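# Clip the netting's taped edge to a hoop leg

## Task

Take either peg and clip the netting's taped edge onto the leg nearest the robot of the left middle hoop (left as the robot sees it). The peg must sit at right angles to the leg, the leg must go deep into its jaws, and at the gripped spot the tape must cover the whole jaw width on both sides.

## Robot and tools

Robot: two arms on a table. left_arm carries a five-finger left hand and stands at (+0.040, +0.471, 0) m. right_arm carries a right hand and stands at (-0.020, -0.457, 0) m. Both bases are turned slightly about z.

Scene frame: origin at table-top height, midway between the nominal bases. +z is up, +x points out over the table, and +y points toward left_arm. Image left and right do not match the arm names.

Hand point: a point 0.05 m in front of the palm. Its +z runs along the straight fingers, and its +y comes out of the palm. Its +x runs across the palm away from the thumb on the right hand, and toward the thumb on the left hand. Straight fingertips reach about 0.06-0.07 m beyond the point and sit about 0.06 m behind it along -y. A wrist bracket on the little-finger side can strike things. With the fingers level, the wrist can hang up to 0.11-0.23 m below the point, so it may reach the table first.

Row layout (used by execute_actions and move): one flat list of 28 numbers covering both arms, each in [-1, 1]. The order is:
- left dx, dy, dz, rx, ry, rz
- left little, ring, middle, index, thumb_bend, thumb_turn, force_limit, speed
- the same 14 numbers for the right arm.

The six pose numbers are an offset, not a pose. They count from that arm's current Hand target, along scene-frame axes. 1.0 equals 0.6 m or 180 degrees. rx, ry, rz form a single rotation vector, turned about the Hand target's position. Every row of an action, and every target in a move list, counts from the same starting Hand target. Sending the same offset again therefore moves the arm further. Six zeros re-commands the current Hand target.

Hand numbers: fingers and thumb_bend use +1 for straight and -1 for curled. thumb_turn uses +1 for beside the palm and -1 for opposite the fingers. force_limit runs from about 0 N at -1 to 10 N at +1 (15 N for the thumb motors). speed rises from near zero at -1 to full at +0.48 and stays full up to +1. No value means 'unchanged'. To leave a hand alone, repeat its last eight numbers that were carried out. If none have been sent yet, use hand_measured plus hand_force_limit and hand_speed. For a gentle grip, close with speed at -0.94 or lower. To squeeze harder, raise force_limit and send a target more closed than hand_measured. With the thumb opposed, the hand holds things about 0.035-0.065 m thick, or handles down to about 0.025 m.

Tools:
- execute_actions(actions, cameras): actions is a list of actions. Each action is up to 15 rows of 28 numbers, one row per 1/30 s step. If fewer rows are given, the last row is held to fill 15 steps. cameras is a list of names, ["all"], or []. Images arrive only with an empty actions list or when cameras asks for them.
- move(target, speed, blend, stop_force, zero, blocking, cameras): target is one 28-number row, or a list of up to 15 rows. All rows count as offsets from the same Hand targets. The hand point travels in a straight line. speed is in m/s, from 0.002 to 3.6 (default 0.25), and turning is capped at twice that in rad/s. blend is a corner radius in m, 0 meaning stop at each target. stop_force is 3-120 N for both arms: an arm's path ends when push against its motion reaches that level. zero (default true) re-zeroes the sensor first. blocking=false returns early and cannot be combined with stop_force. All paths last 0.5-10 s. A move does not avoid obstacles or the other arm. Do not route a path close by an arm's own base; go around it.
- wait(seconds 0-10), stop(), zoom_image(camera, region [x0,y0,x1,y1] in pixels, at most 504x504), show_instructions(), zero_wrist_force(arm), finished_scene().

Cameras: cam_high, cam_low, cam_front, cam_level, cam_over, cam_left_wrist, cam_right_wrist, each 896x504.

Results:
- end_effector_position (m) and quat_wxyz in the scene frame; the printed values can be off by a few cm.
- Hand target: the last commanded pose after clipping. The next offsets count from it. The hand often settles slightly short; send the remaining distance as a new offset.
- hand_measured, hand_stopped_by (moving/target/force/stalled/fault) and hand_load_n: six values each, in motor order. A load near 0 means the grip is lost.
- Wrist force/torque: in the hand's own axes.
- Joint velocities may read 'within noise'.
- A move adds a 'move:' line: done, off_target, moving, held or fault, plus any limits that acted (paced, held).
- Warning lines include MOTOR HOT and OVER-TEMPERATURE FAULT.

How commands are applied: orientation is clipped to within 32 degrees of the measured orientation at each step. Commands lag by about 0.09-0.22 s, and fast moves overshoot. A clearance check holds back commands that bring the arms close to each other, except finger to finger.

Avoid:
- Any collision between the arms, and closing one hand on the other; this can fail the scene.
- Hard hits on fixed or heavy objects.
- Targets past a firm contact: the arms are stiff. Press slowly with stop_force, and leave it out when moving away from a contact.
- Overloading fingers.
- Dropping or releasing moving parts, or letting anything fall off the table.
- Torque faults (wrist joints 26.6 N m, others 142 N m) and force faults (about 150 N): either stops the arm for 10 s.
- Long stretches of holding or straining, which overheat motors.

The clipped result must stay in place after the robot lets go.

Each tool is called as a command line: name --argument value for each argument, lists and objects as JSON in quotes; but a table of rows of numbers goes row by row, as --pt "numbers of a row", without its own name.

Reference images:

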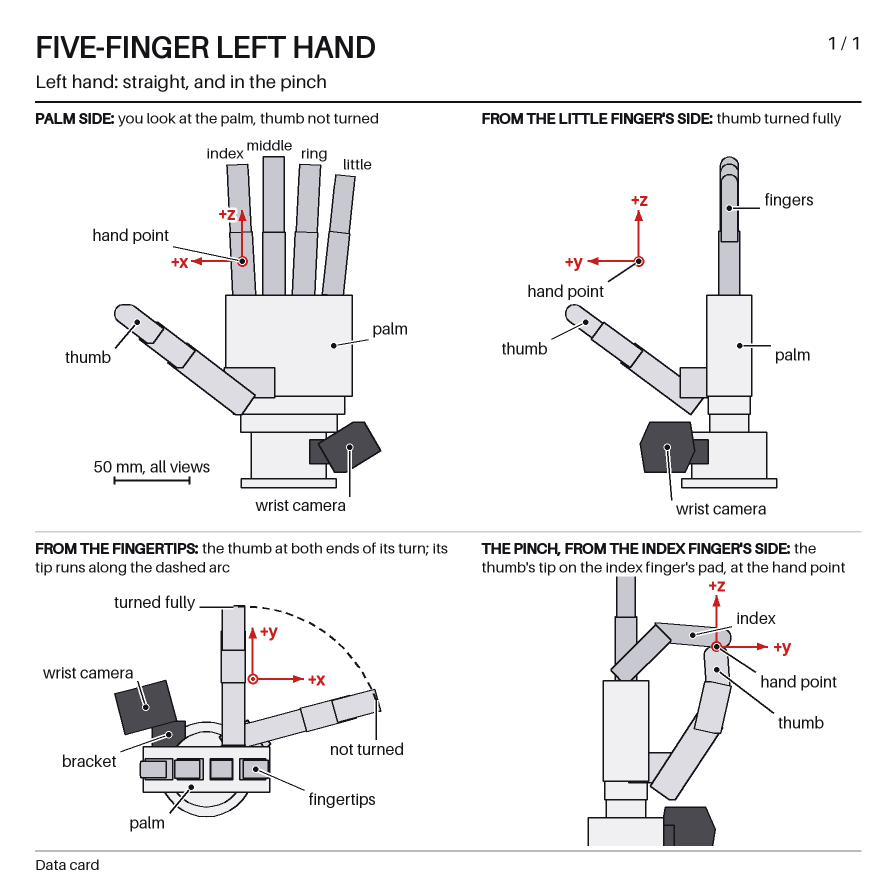

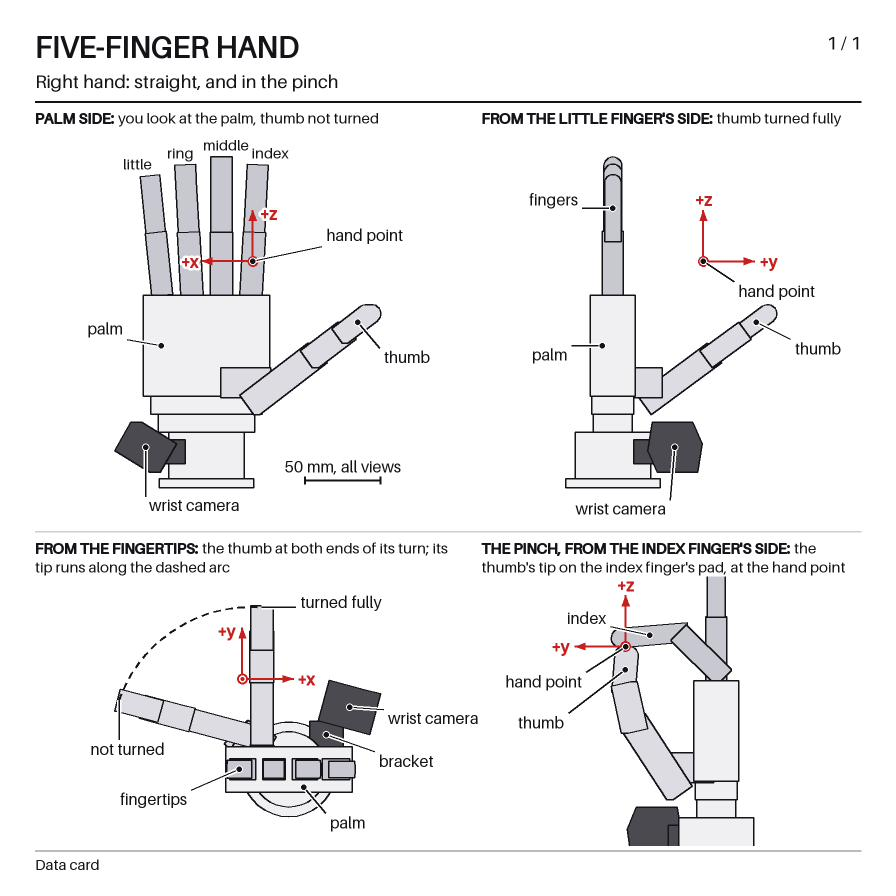

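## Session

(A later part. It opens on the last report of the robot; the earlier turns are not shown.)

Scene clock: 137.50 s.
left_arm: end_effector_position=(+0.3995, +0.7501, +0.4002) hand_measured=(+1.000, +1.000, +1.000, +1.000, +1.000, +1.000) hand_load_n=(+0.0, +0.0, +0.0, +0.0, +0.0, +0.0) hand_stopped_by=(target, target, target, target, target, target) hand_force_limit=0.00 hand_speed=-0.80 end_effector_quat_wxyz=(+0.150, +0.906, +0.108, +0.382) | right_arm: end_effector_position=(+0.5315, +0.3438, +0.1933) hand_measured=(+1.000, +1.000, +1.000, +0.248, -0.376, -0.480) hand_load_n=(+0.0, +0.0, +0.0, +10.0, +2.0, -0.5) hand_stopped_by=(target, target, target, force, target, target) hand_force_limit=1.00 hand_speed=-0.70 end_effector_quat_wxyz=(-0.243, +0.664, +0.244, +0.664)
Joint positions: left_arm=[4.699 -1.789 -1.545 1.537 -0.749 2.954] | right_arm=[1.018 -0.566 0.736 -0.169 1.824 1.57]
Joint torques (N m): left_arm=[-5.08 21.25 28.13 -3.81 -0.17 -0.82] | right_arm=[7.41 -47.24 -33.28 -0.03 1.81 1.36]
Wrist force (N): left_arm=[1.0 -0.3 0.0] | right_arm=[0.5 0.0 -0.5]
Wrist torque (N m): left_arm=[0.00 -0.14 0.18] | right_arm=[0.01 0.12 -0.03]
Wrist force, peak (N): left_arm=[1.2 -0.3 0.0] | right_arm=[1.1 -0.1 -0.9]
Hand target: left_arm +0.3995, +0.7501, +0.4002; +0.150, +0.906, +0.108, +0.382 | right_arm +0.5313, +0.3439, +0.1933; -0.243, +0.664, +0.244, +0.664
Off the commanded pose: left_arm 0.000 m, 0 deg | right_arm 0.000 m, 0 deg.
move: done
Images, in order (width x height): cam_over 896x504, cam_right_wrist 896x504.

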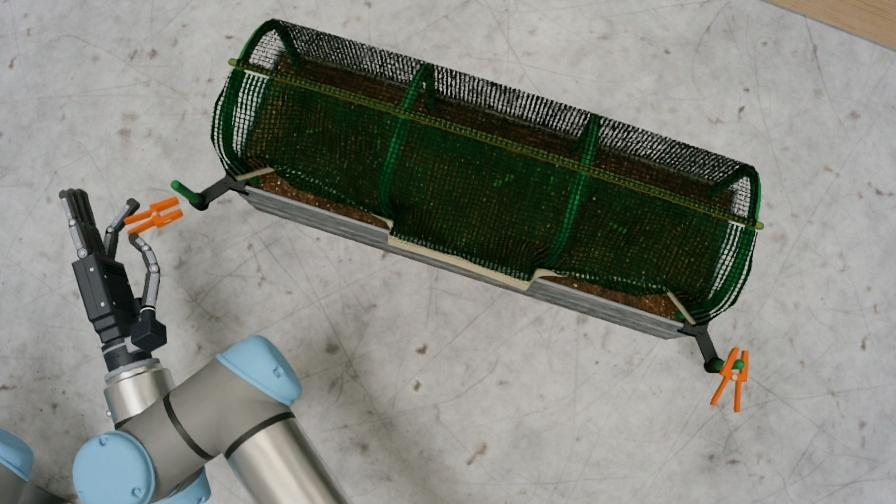

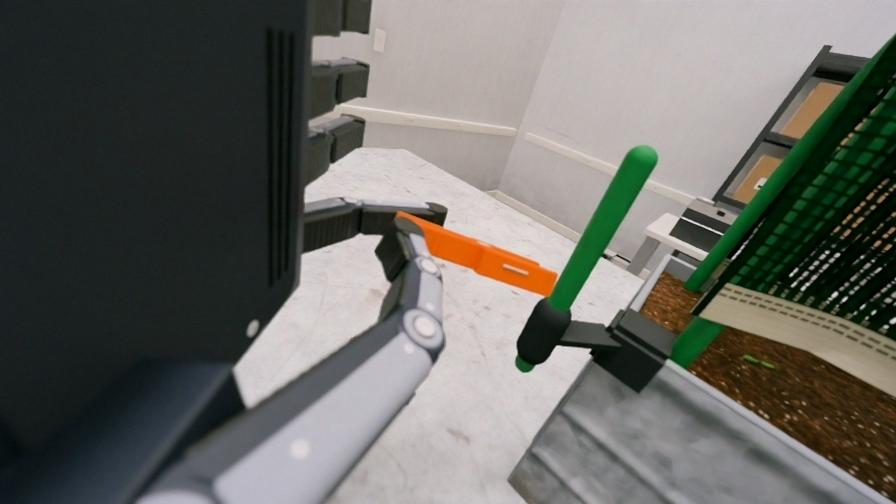

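wait --seconds 0 --cameras '["cam_front","cam_level","cam_low","cam_over"]'

zoom_image --camera "cam_level" --region '[60, 180, 240, 280]'

zoom_image --camera "cam_level" --region '[300, 200, 420, 290]'

zoom_image --camera "cam_front" --region '[350, 200, 480, 300]'

Scene clock: 139.47 s.
left_arm: end_effector_position=(+0.3995, +0.7501, +0.4002) hand_measured=(+1.000, +1.000, +1.000, +1.000, +1.000, +1.000) hand_load_n=(+0.0, +0.0, +0.0, +0.0, -0.5, +0.0) hand_stopped_by=(target, target, target, target, target, target) hand_force_limit=0.00 hand_speed=-0.80 end_effector_quat_wxyz=(+0.150, +0.906, +0.108, +0.382) | right_arm: end_effector_position=(+0.5313, +0.3439, +0.1933) hand_measured=(+1.000, +1.000, +1.000, +0.248, -0.376, -0.480) hand_load_n=(+0.0, +0.0, +0.0, +10.0, +2.0, -0.5) hand_stopped_by=(target, target, target, force, target, target) hand_force_limit=1.00 hand_speed=-0.70 end_effector_quat_wxyz=(-0.243, +0.664, +0.244, +0.664)
Joint positions: left_arm=[4.699 -1.789 -1.545 1.537 -0.749 2.954] | right_arm=[1.018 -0.566 0.736 -0.169 1.824 1.57]
Joint torques (N m): left_arm=[-5.91 19.5 29.56 -3.95 -0.18 -1.09] | right_arm=[6.13 -47.83 -33.11 -0.1 1.88 1.35]
Wrist force (N): left_arm=[0.8 -0.4 0.0] | right_arm=[0.9 -0.1 -0.7]
Wrist torque (N m): left_arm=[-0.02 -0.11 0.17] | right_arm=[0.00 0.08 -0.01]
Wrist force, peak (N): left_arm=[1.0 -0.4 0.0] | right_arm=[1.2 -0.2 -0.8]
Hand target: left_arm +0.3995, +0.7501, +0.4002; +0.150, +0.906, +0.108, +0.382 | right_arm +0.5313, +0.3439, +0.1933; -0.243, +0.664, +0.244, +0.664
Off the commanded pose: left_arm 0.000 m, 0 deg | right_arm 0.000 m, 0 deg.
Images, in order (width x height): cam_low 896x504, cam_front 896x504, cam_level 896x504, cam_over 896x504.

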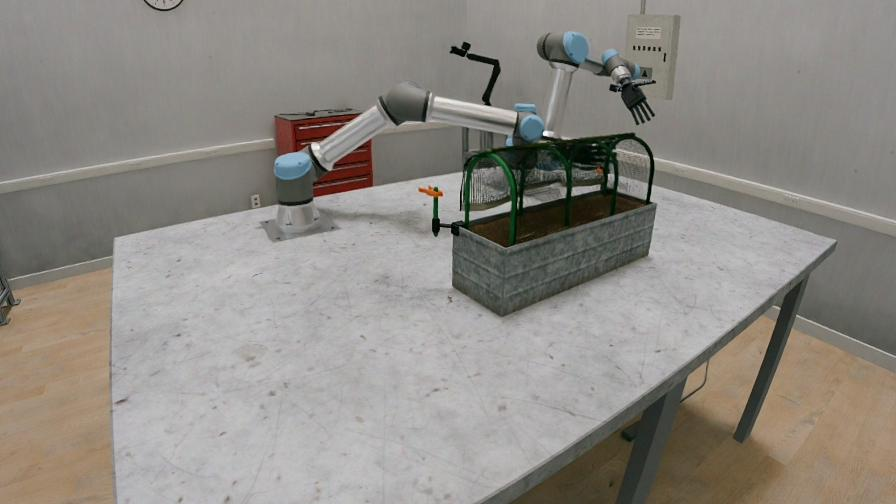

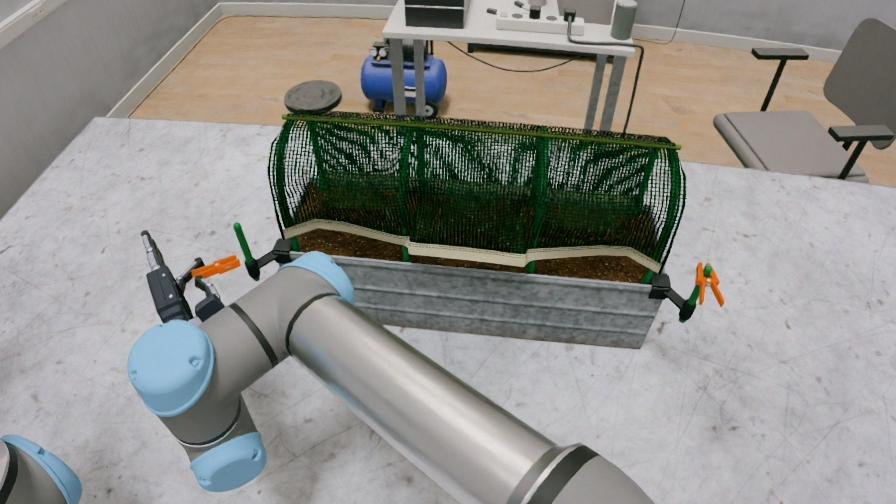

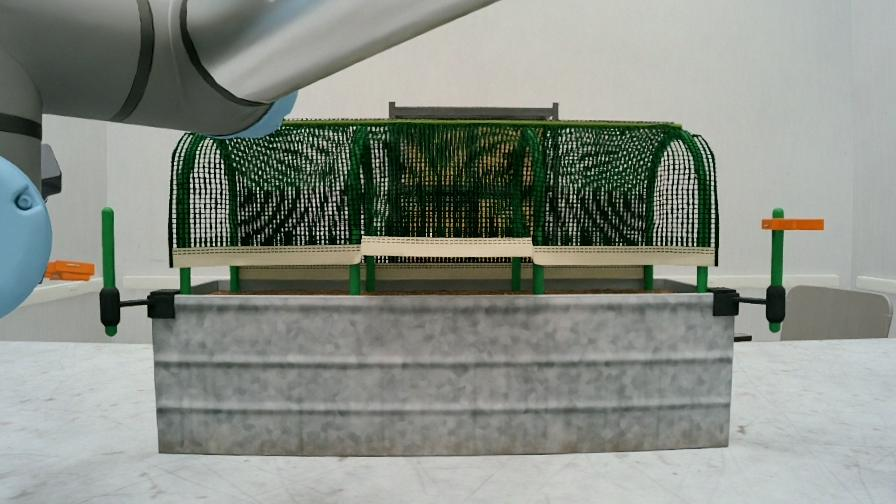

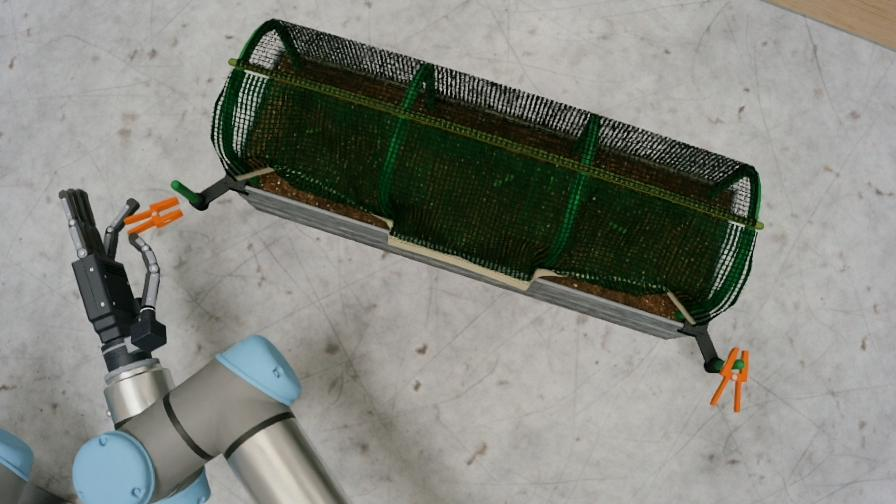

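Scaled by 2.800 from the camera's 896x504 image, which has a finer 1280x720 frame.

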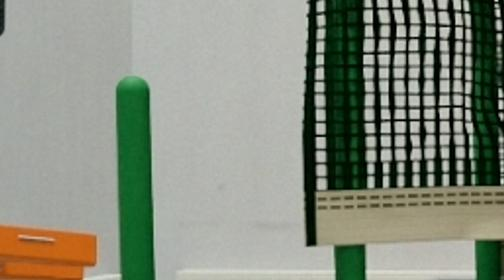

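Scaled by 4.200 from the camera's 896x504 image, which has a finer 1280x720 frame.

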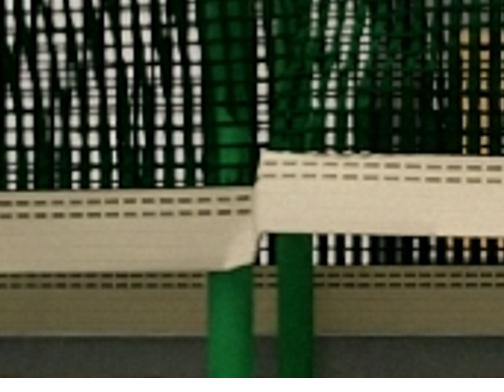

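Scaled by 3.877 from the camera's 896x504 image, which has a finer 1280x720 frame.

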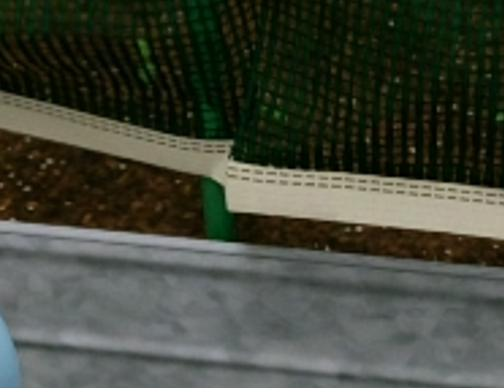

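zoom_image --camera "cam_over" --region '[115, 185, 190, 250]'

zoom_image --camera "cam_front" --region '[150, 220, 290, 320]'

zoom_image --camera "cam_low" --region '[540, 130, 660, 210]'

Scaled by 6.720 from the camera's 896x504 image, which has a finer 1280x720 frame.

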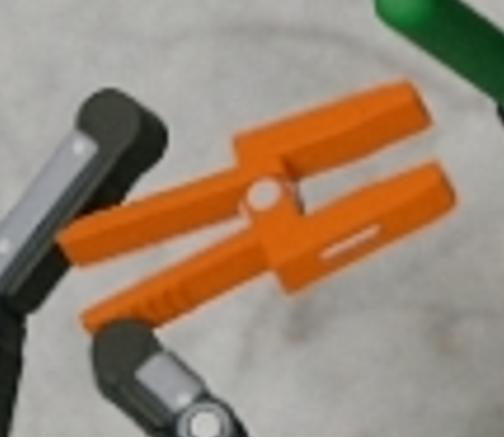

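Scaled by 3.600 from the camera's 896x504 image, which has a finer 1280x720 frame.

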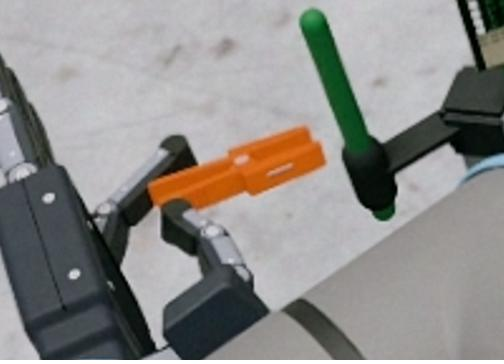

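Scaled by 4.200 from the camera's 896x504 image, which has a finer 1280x720 frame.

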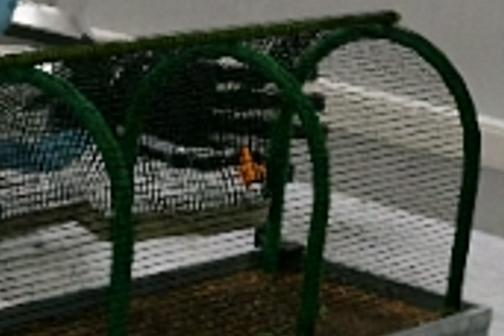

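zoom_image --camera "cam_level" --region '[30, 240, 120, 300]'

zoom_image --camera "cam_level" --region '[750, 200, 840, 260]'

Scaled by 5.600 from the camera's 896x504 image, which has a finer 1280x720 frame.

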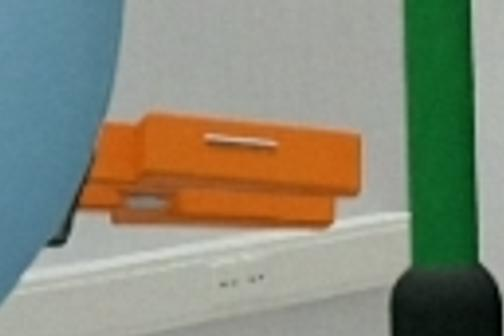

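Scaled by 5.600 from the camera's 896x504 image, which has a finer 1280x720 frame.

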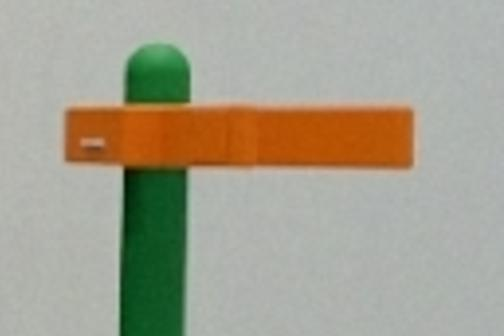

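zoom_image --camera "cam_level" --region '[45, 255, 105, 290]'

zoom_image --camera "cam_front" --region '[185, 245, 255, 290]'

zoom_image --camera "cam_low" --region '[590, 155, 610, 180]'

Scaled by 8.400 from the camera's 896x504 image, which has a finer 1280x720 frame.

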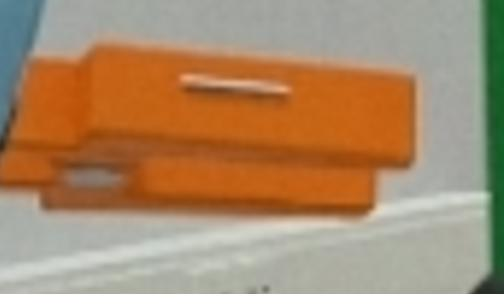

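Scaled by 7.200 from the camera's 896x504 image, which has a finer 1280x720 frame.

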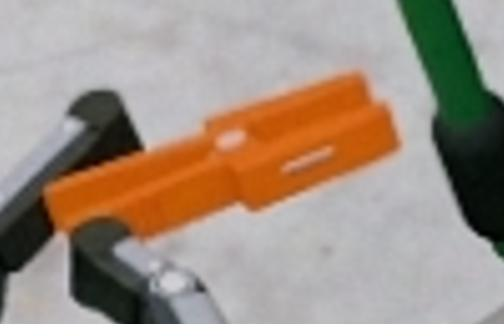

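Scaled by 20.160 from the camera's 896x504 image, which has a finer 1280x720 frame.

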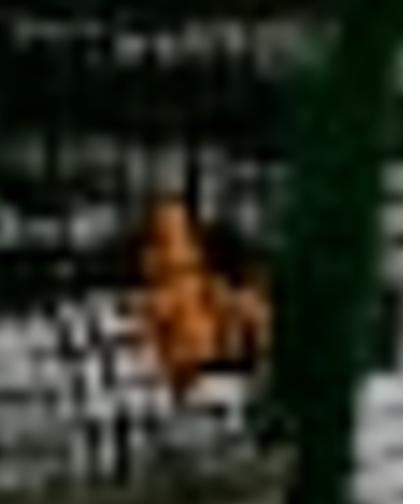

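move --target '[0,0,0,0,0,0,1,1,1,1,1,1,0.0,-0.8,0,0,0,0,0,0,1,1,1,0.13,-0.38,-0.4,1.0,-0.85]' --speed 0.03 --cameras '["cam_over","cam_right_wrist","cam_level","cam_front"]'

zoom_image --camera "cam_level" --region '[45, 255, 105, 290]'

zoom_image --camera "cam_over" --region '[115, 185, 190, 250]'

zoom_image --camera "cam_right_wrist" --region '[380, 180, 560, 300]'

Scene clock: 146.17 s.
left_arm: end_effector_position=(+0.3995, +0.7501, +0.4002) hand_measured=(+1.000, +1.000, +1.000, +1.000, +1.000, +1.000) hand_load_n=(+0.0, +0.0, +0.0, +0.0, -0.5, -0.5) hand_stopped_by=(target, target, target, target, target, target) hand_force_limit=0.00 hand_speed=-0.80 end_effector_quat_wxyz=(+0.150, +0.906, +0.108, +0.382) | right_arm: end_effector_position=(+0.5313, +0.3439, +0.1933) hand_measured=(+1.000, +1.000, +1.000, +0.248, -0.376, -0.400) hand_load_n=(+0.0, +0.0, +0.0, +10.5, +2.0, -0.5) hand_stopped_by=(target, target, target, force, target, target) hand_force_limit=1.00 hand_speed=-0.85 end_effector_quat_wxyz=(-0.243, +0.664, +0.244, +0.664)
Joint positions: left_arm=[4.699 -1.789 -1.545 1.537 -0.749 2.954] | right_arm=[1.018 -0.566 0.736 -0.169 1.824 1.57]
Joint torques (N m): left_arm=[-5.71 18.77 28.92 -3.82 -0.07 -0.9] | right_arm=[6.78 -47.42 -32.89 -0.17 1.87 1.34]
Wrist force (N): left_arm=[0.7 -0.2 0.0] | right_arm=[1.0 0.1 -1.0]
Wrist torque (N m): left_arm=[-0.01 -0.09 0.16] | right_arm=[0.05 0.07 0.01]
Wrist force, peak (N): left_arm=[1.2 -0.2 0.0] | right_arm=[1.0 0.1 -1.0]
Hand target: left_arm +0.3995, +0.7501, +0.4002; +0.150, +0.906, +0.108, +0.382 | right_arm +0.5313, +0.3439, +0.1933; -0.243, +0.664, +0.244, +0.664
Off the commanded pose: left_arm 0.000 m, 0 deg | right_arm 0.000 m, 0 deg.
move: done
Images, in order (width x height): cam_front 896x504, cam_level 896x504, cam_over 896x504, cam_right_wrist 896x504.

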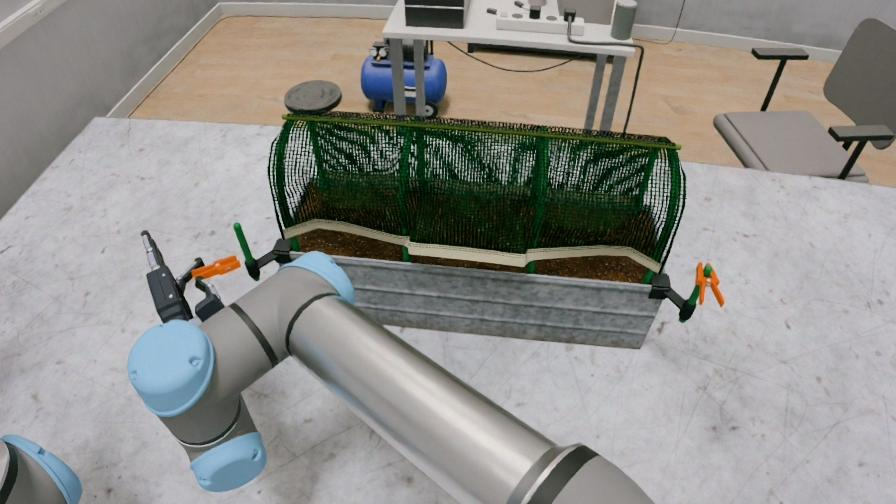

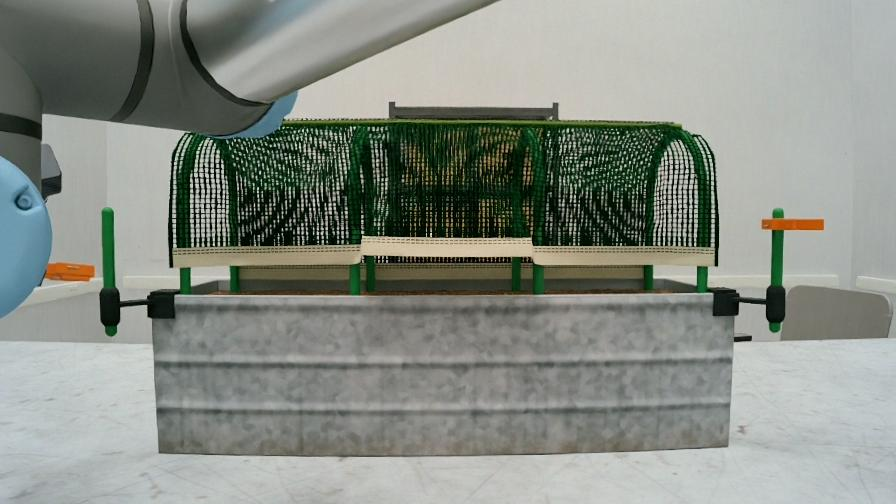

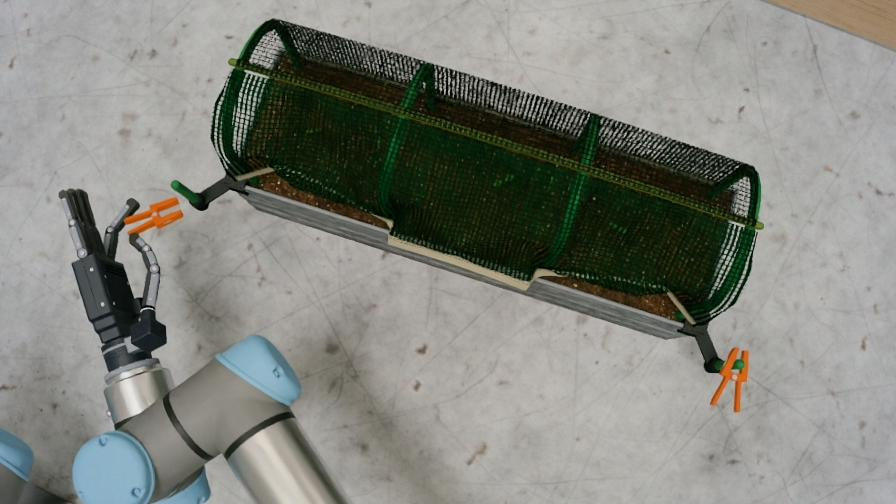

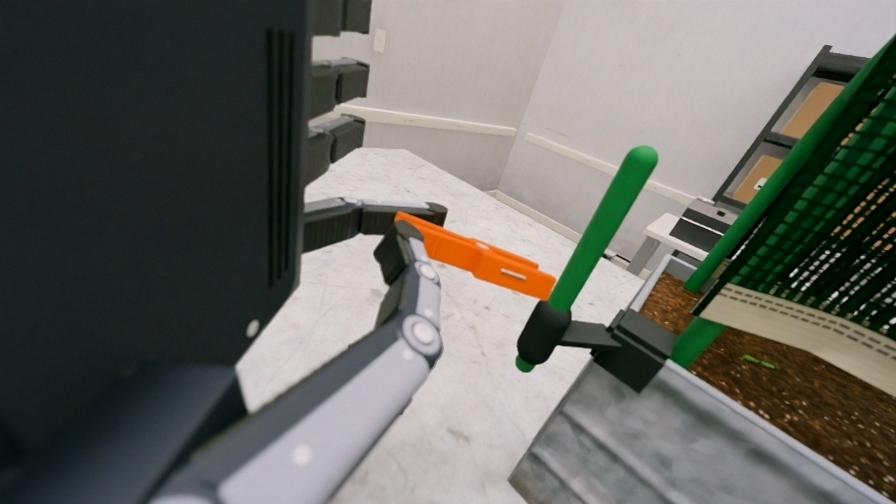

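Scaled by 8.400 from the camera's 896x504 image, which has a finer 1280x720 frame.

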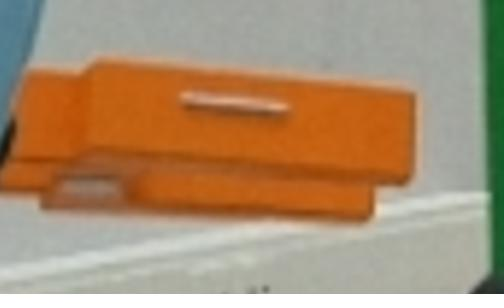

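Scaled by 6.720 from the camera's 896x504 image, which has a finer 1280x720 frame.

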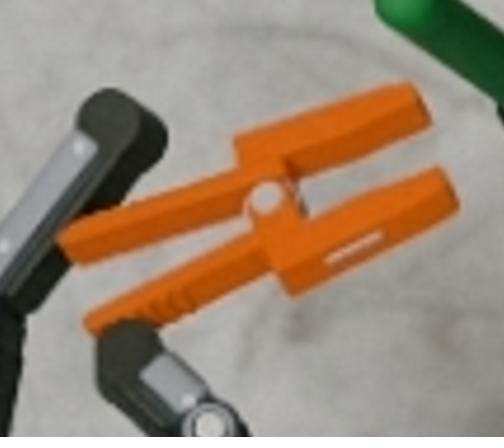

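Scaled by 2.800 from the camera's 896x504 image, which has a finer 1280x720 frame.

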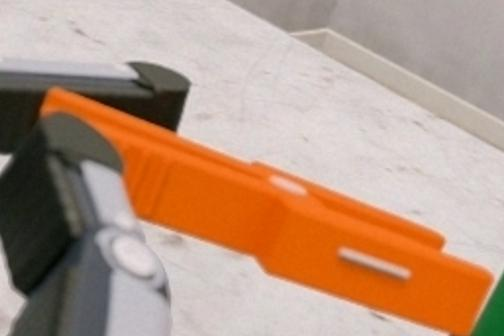

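move --target '[0,0,0,0,0,0,1,1,1,1,1,1,0.0,-0.8,0,0,0,0,0,0,1,1,1,0.13,-0.38,-0.26,1.0,-0.85]' --speed 0.03 --cameras '["cam_over","cam_right_wrist","cam_level"]'

zoom_image --camera "cam_level" --region '[45, 255, 105, 290]'

zoom_image --camera "cam_over" --region '[115, 185, 190, 250]'

zoom_image --camera "cam_right_wrist" --region '[380, 180, 560, 300]'

Scene clock: 147.17 s.
left_arm: end_effector_position=(+0.3995, +0.7501, +0.4002) hand_measured=(+1.000, +1.000, +1.000, +1.000, +1.000, +1.000) hand_load_n=(+0.0, +0.0, +0.0, +0.0, +0.0, +0.0) hand_stopped_by=(target, target, target, target, target, target) hand_force_limit=0.00 hand_speed=-0.80 end_effector_quat_wxyz=(+0.150, +0.906, +0.108, +0.382) | right_arm: end_effector_position=(+0.5313, +0.3439, +0.1933) hand_measured=(+1.000, +1.000, +1.000, +0.248, -0.376, -0.260) hand_load_n=(+0.0, +0.0, +0.0, +10.0, +1.5, -0.5) hand_stopped_by=(target, target, target, force, target, target) hand_force_limit=1.00 hand_speed=-0.85 end_effector_quat_wxyz=(-0.243, +0.664, +0.244, +0.664)
Joint positions: left_arm=[4.699 -1.789 -1.545 1.537 -0.749 2.954] | right_arm=[1.018 -0.566 0.736 -0.169 1.824 1.57]
Joint torques (N m): left_arm=[-5.67 20.28 28.77 -3.92 -0.06 -0.93] | right_arm=[6.23 -47.19 -33.34 -0.18 1.78 1.33]
Wrist force (N): left_arm=[0.8 -0.1 0.0] | right_arm=[0.8 0.0 -0.6]
Wrist torque (N m): left_arm=[0.02 -0.11 0.16] | right_arm=[0.02 0.08 -0.01]
Wrist force, peak (N): left_arm=[1.0 -0.4 -0.2] | right_arm=[1.1 0.0 -0.6]
Hand target: left_arm +0.3995, +0.7501, +0.4002; +0.150, +0.906, +0.108, +0.382 | right_arm +0.5313, +0.3439, +0.1933; -0.243, +0.664, +0.244, +0.664
Off the commanded pose: left_arm 0.000 m, 0 deg | right_arm 0.000 m, 0 deg.
move: done
Images, in order (width x height): cam_level 896x504, cam_over 896x504, cam_right_wrist 896x504.

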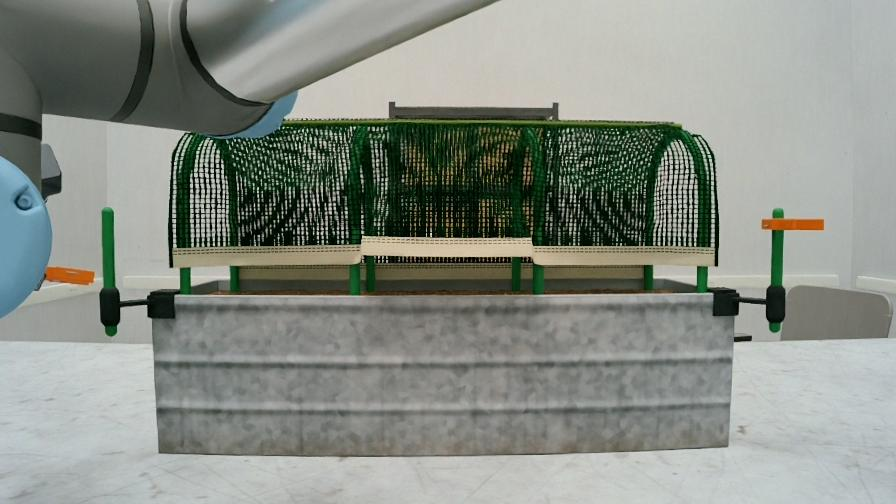

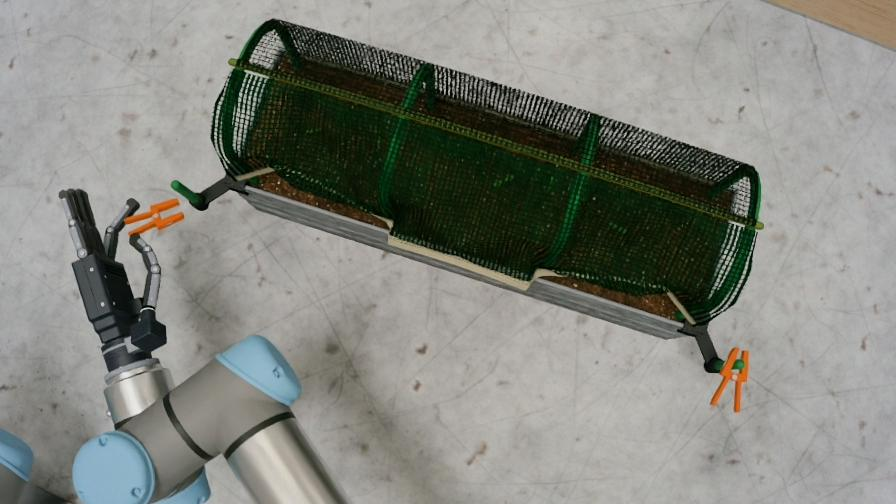

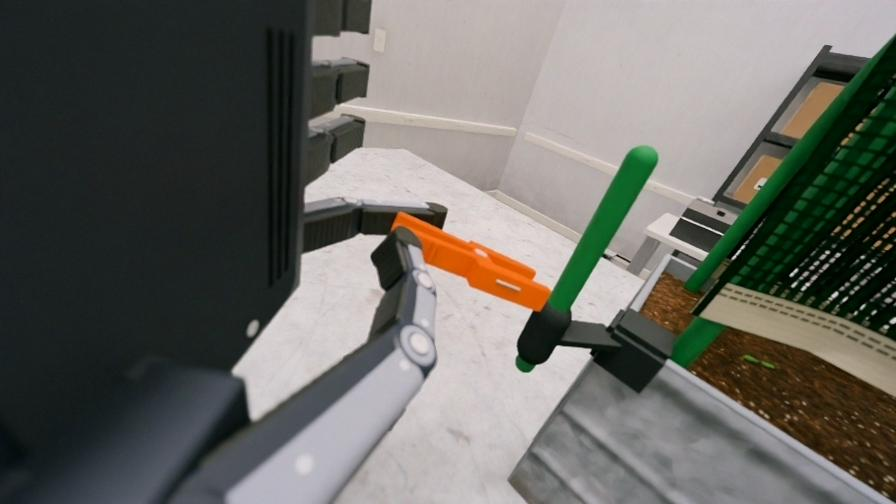

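Scaled by 8.400 from the camera's 896x504 image, which has a finer 1280x720 frame.

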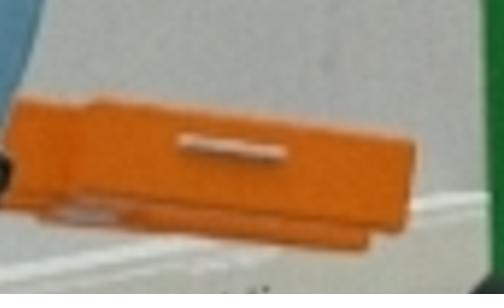

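Scaled by 6.720 from the camera's 896x504 image, which has a finer 1280x720 frame.

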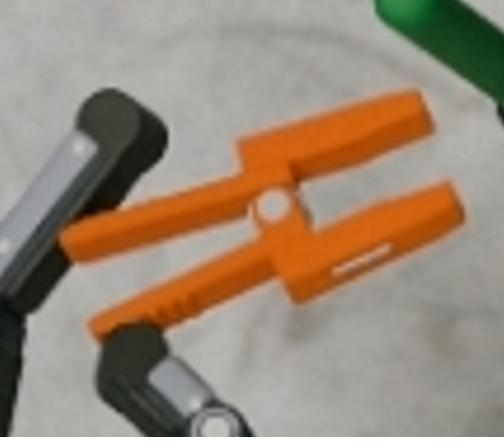

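Scaled by 2.800 from the camera's 896x504 image, which has a finer 1280x720 frame.

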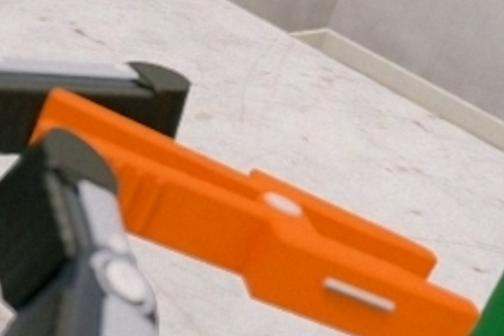

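move --target '[0,0,0,0,0,0,1,1,1,1,1,1,0.0,-0.8,0,0,0,0,0,0,1,1,1,0.13,-0.42,-0.2,1.0,-0.85]' --speed 0.03 --cameras '["cam_over","cam_right_wrist","cam_level"]'

zoom_image --camera "cam_level" --region '[45, 255, 105, 290]'

zoom_image --camera "cam_over" --region '[115, 185, 190, 250]'

zoom_image --camera "cam_right_wrist" --region '[380, 180, 560, 300]'

Scene clock: 148.57 s.
left_arm: end_effector_position=(+0.3995, +0.7501, +0.4002) hand_measured=(+1.000, +1.000, +1.000, +1.000, +1.000, +1.000) hand_load_n=(+0.0, +0.0, +0.0, +0.0, +0.0, +0.0) hand_stopped_by=(target, target, target, target, target, target) hand_force_limit=0.00 hand_speed=-0.80 end_effector_quat_wxyz=(+0.150, +0.906, +0.108, +0.382) | right_arm: end_effector_position=(+0.5313, +0.3439, +0.1933) hand_measured=(+1.000, +1.000, +1.000, +0.246, -0.420, -0.200) hand_load_n=(+0.0, +0.0, +0.0, +0.0, +0.0, +0.5) hand_stopped_by=(target, target, target, force, target, target) hand_force_limit=1.00 hand_speed=-0.85 end_effector_quat_wxyz=(-0.243, +0.664, +0.244, +0.664)
Joint positions: left_arm=[4.699 -1.789 -1.545 1.537 -0.749 2.954] | right_arm=[1.018 -0.566 0.736 -0.169 1.824 1.57]
Joint torques (N m): left_arm=[-5.55 18.18 28.91 -4.04 -0.19 -0.98] | right_arm=[6.04 -47.91 -32.41 -0.55 0.65 1.14]
Wrist force (N): left_arm=[0.8 -0.3 0.1] | right_arm=[0.8 -0.2 -0.3]
Wrist torque (N m): left_arm=[-0.02 -0.11 0.17] | right_arm=[-0.03 0.09 -0.02]
Wrist force, peak (N): left_arm=[1.0 -0.3 -0.2] | right_arm=[1.0 -0.3 -0.7]
Hand target: left_arm +0.3995, +0.7501, +0.4002; +0.150, +0.906, +0.108, +0.382 | right_arm +0.5313, +0.3439, +0.1933; -0.243, +0.664, +0.244, +0.664
Off the commanded pose: left_arm 0.000 m, 0 deg | right_arm 0.000 m, 0 deg.
move: done
Images, in order (width x height): cam_level 896x504, cam_over 896x504, cam_right_wrist 896x504.

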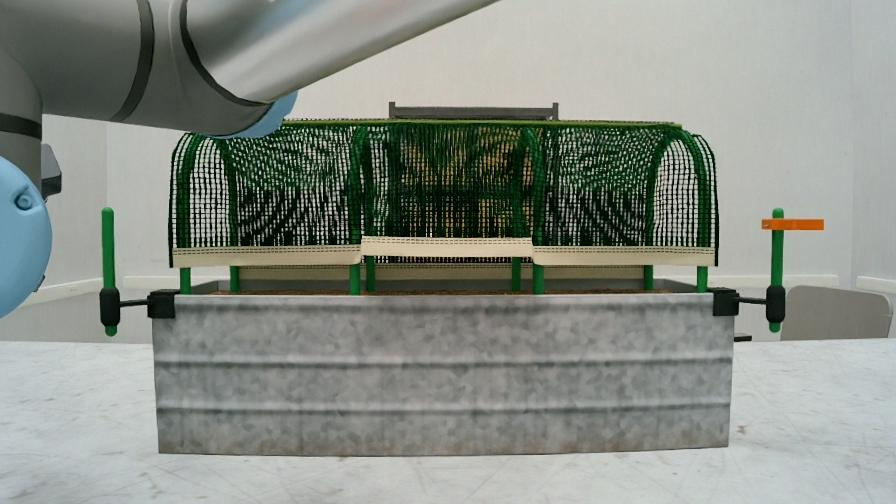

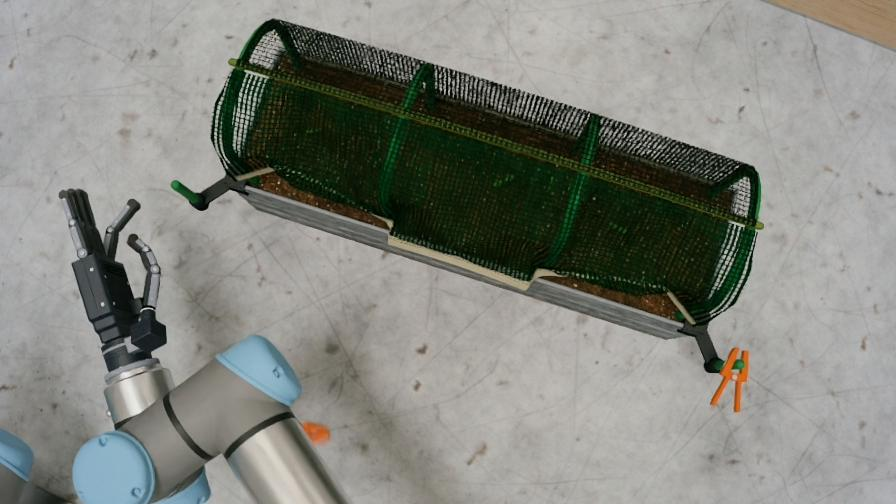

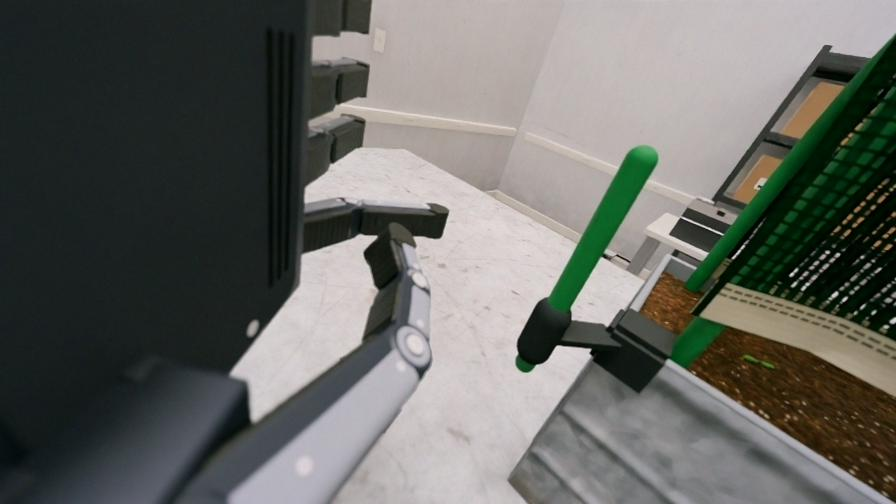

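Scaled by 8.400 from the camera's 896x504 image, which has a finer 1280x720 frame.

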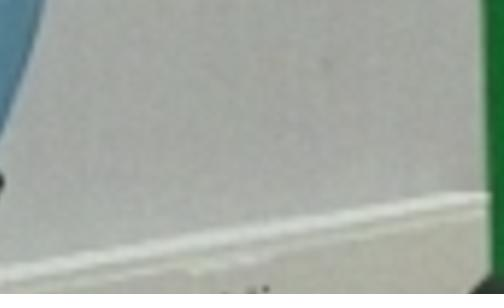

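Scaled by 6.720 from the camera's 896x504 image, which has a finer 1280x720 frame.

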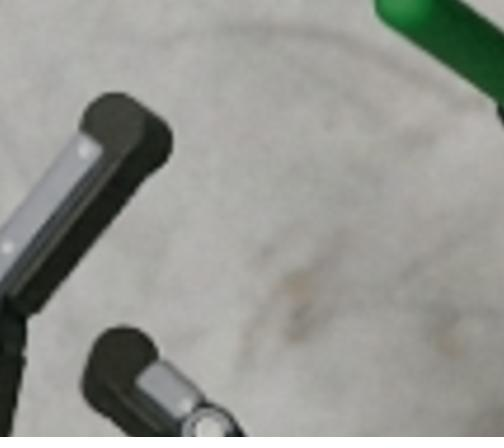

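Scaled by 2.800 from the camera's 896x504 image, which has a finer 1280x720 frame.

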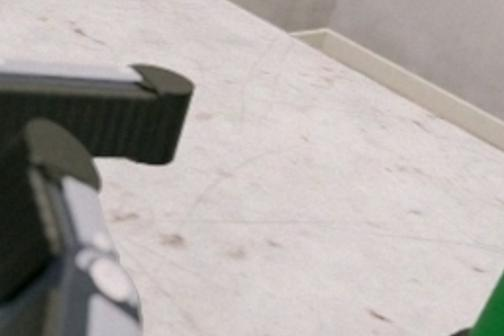

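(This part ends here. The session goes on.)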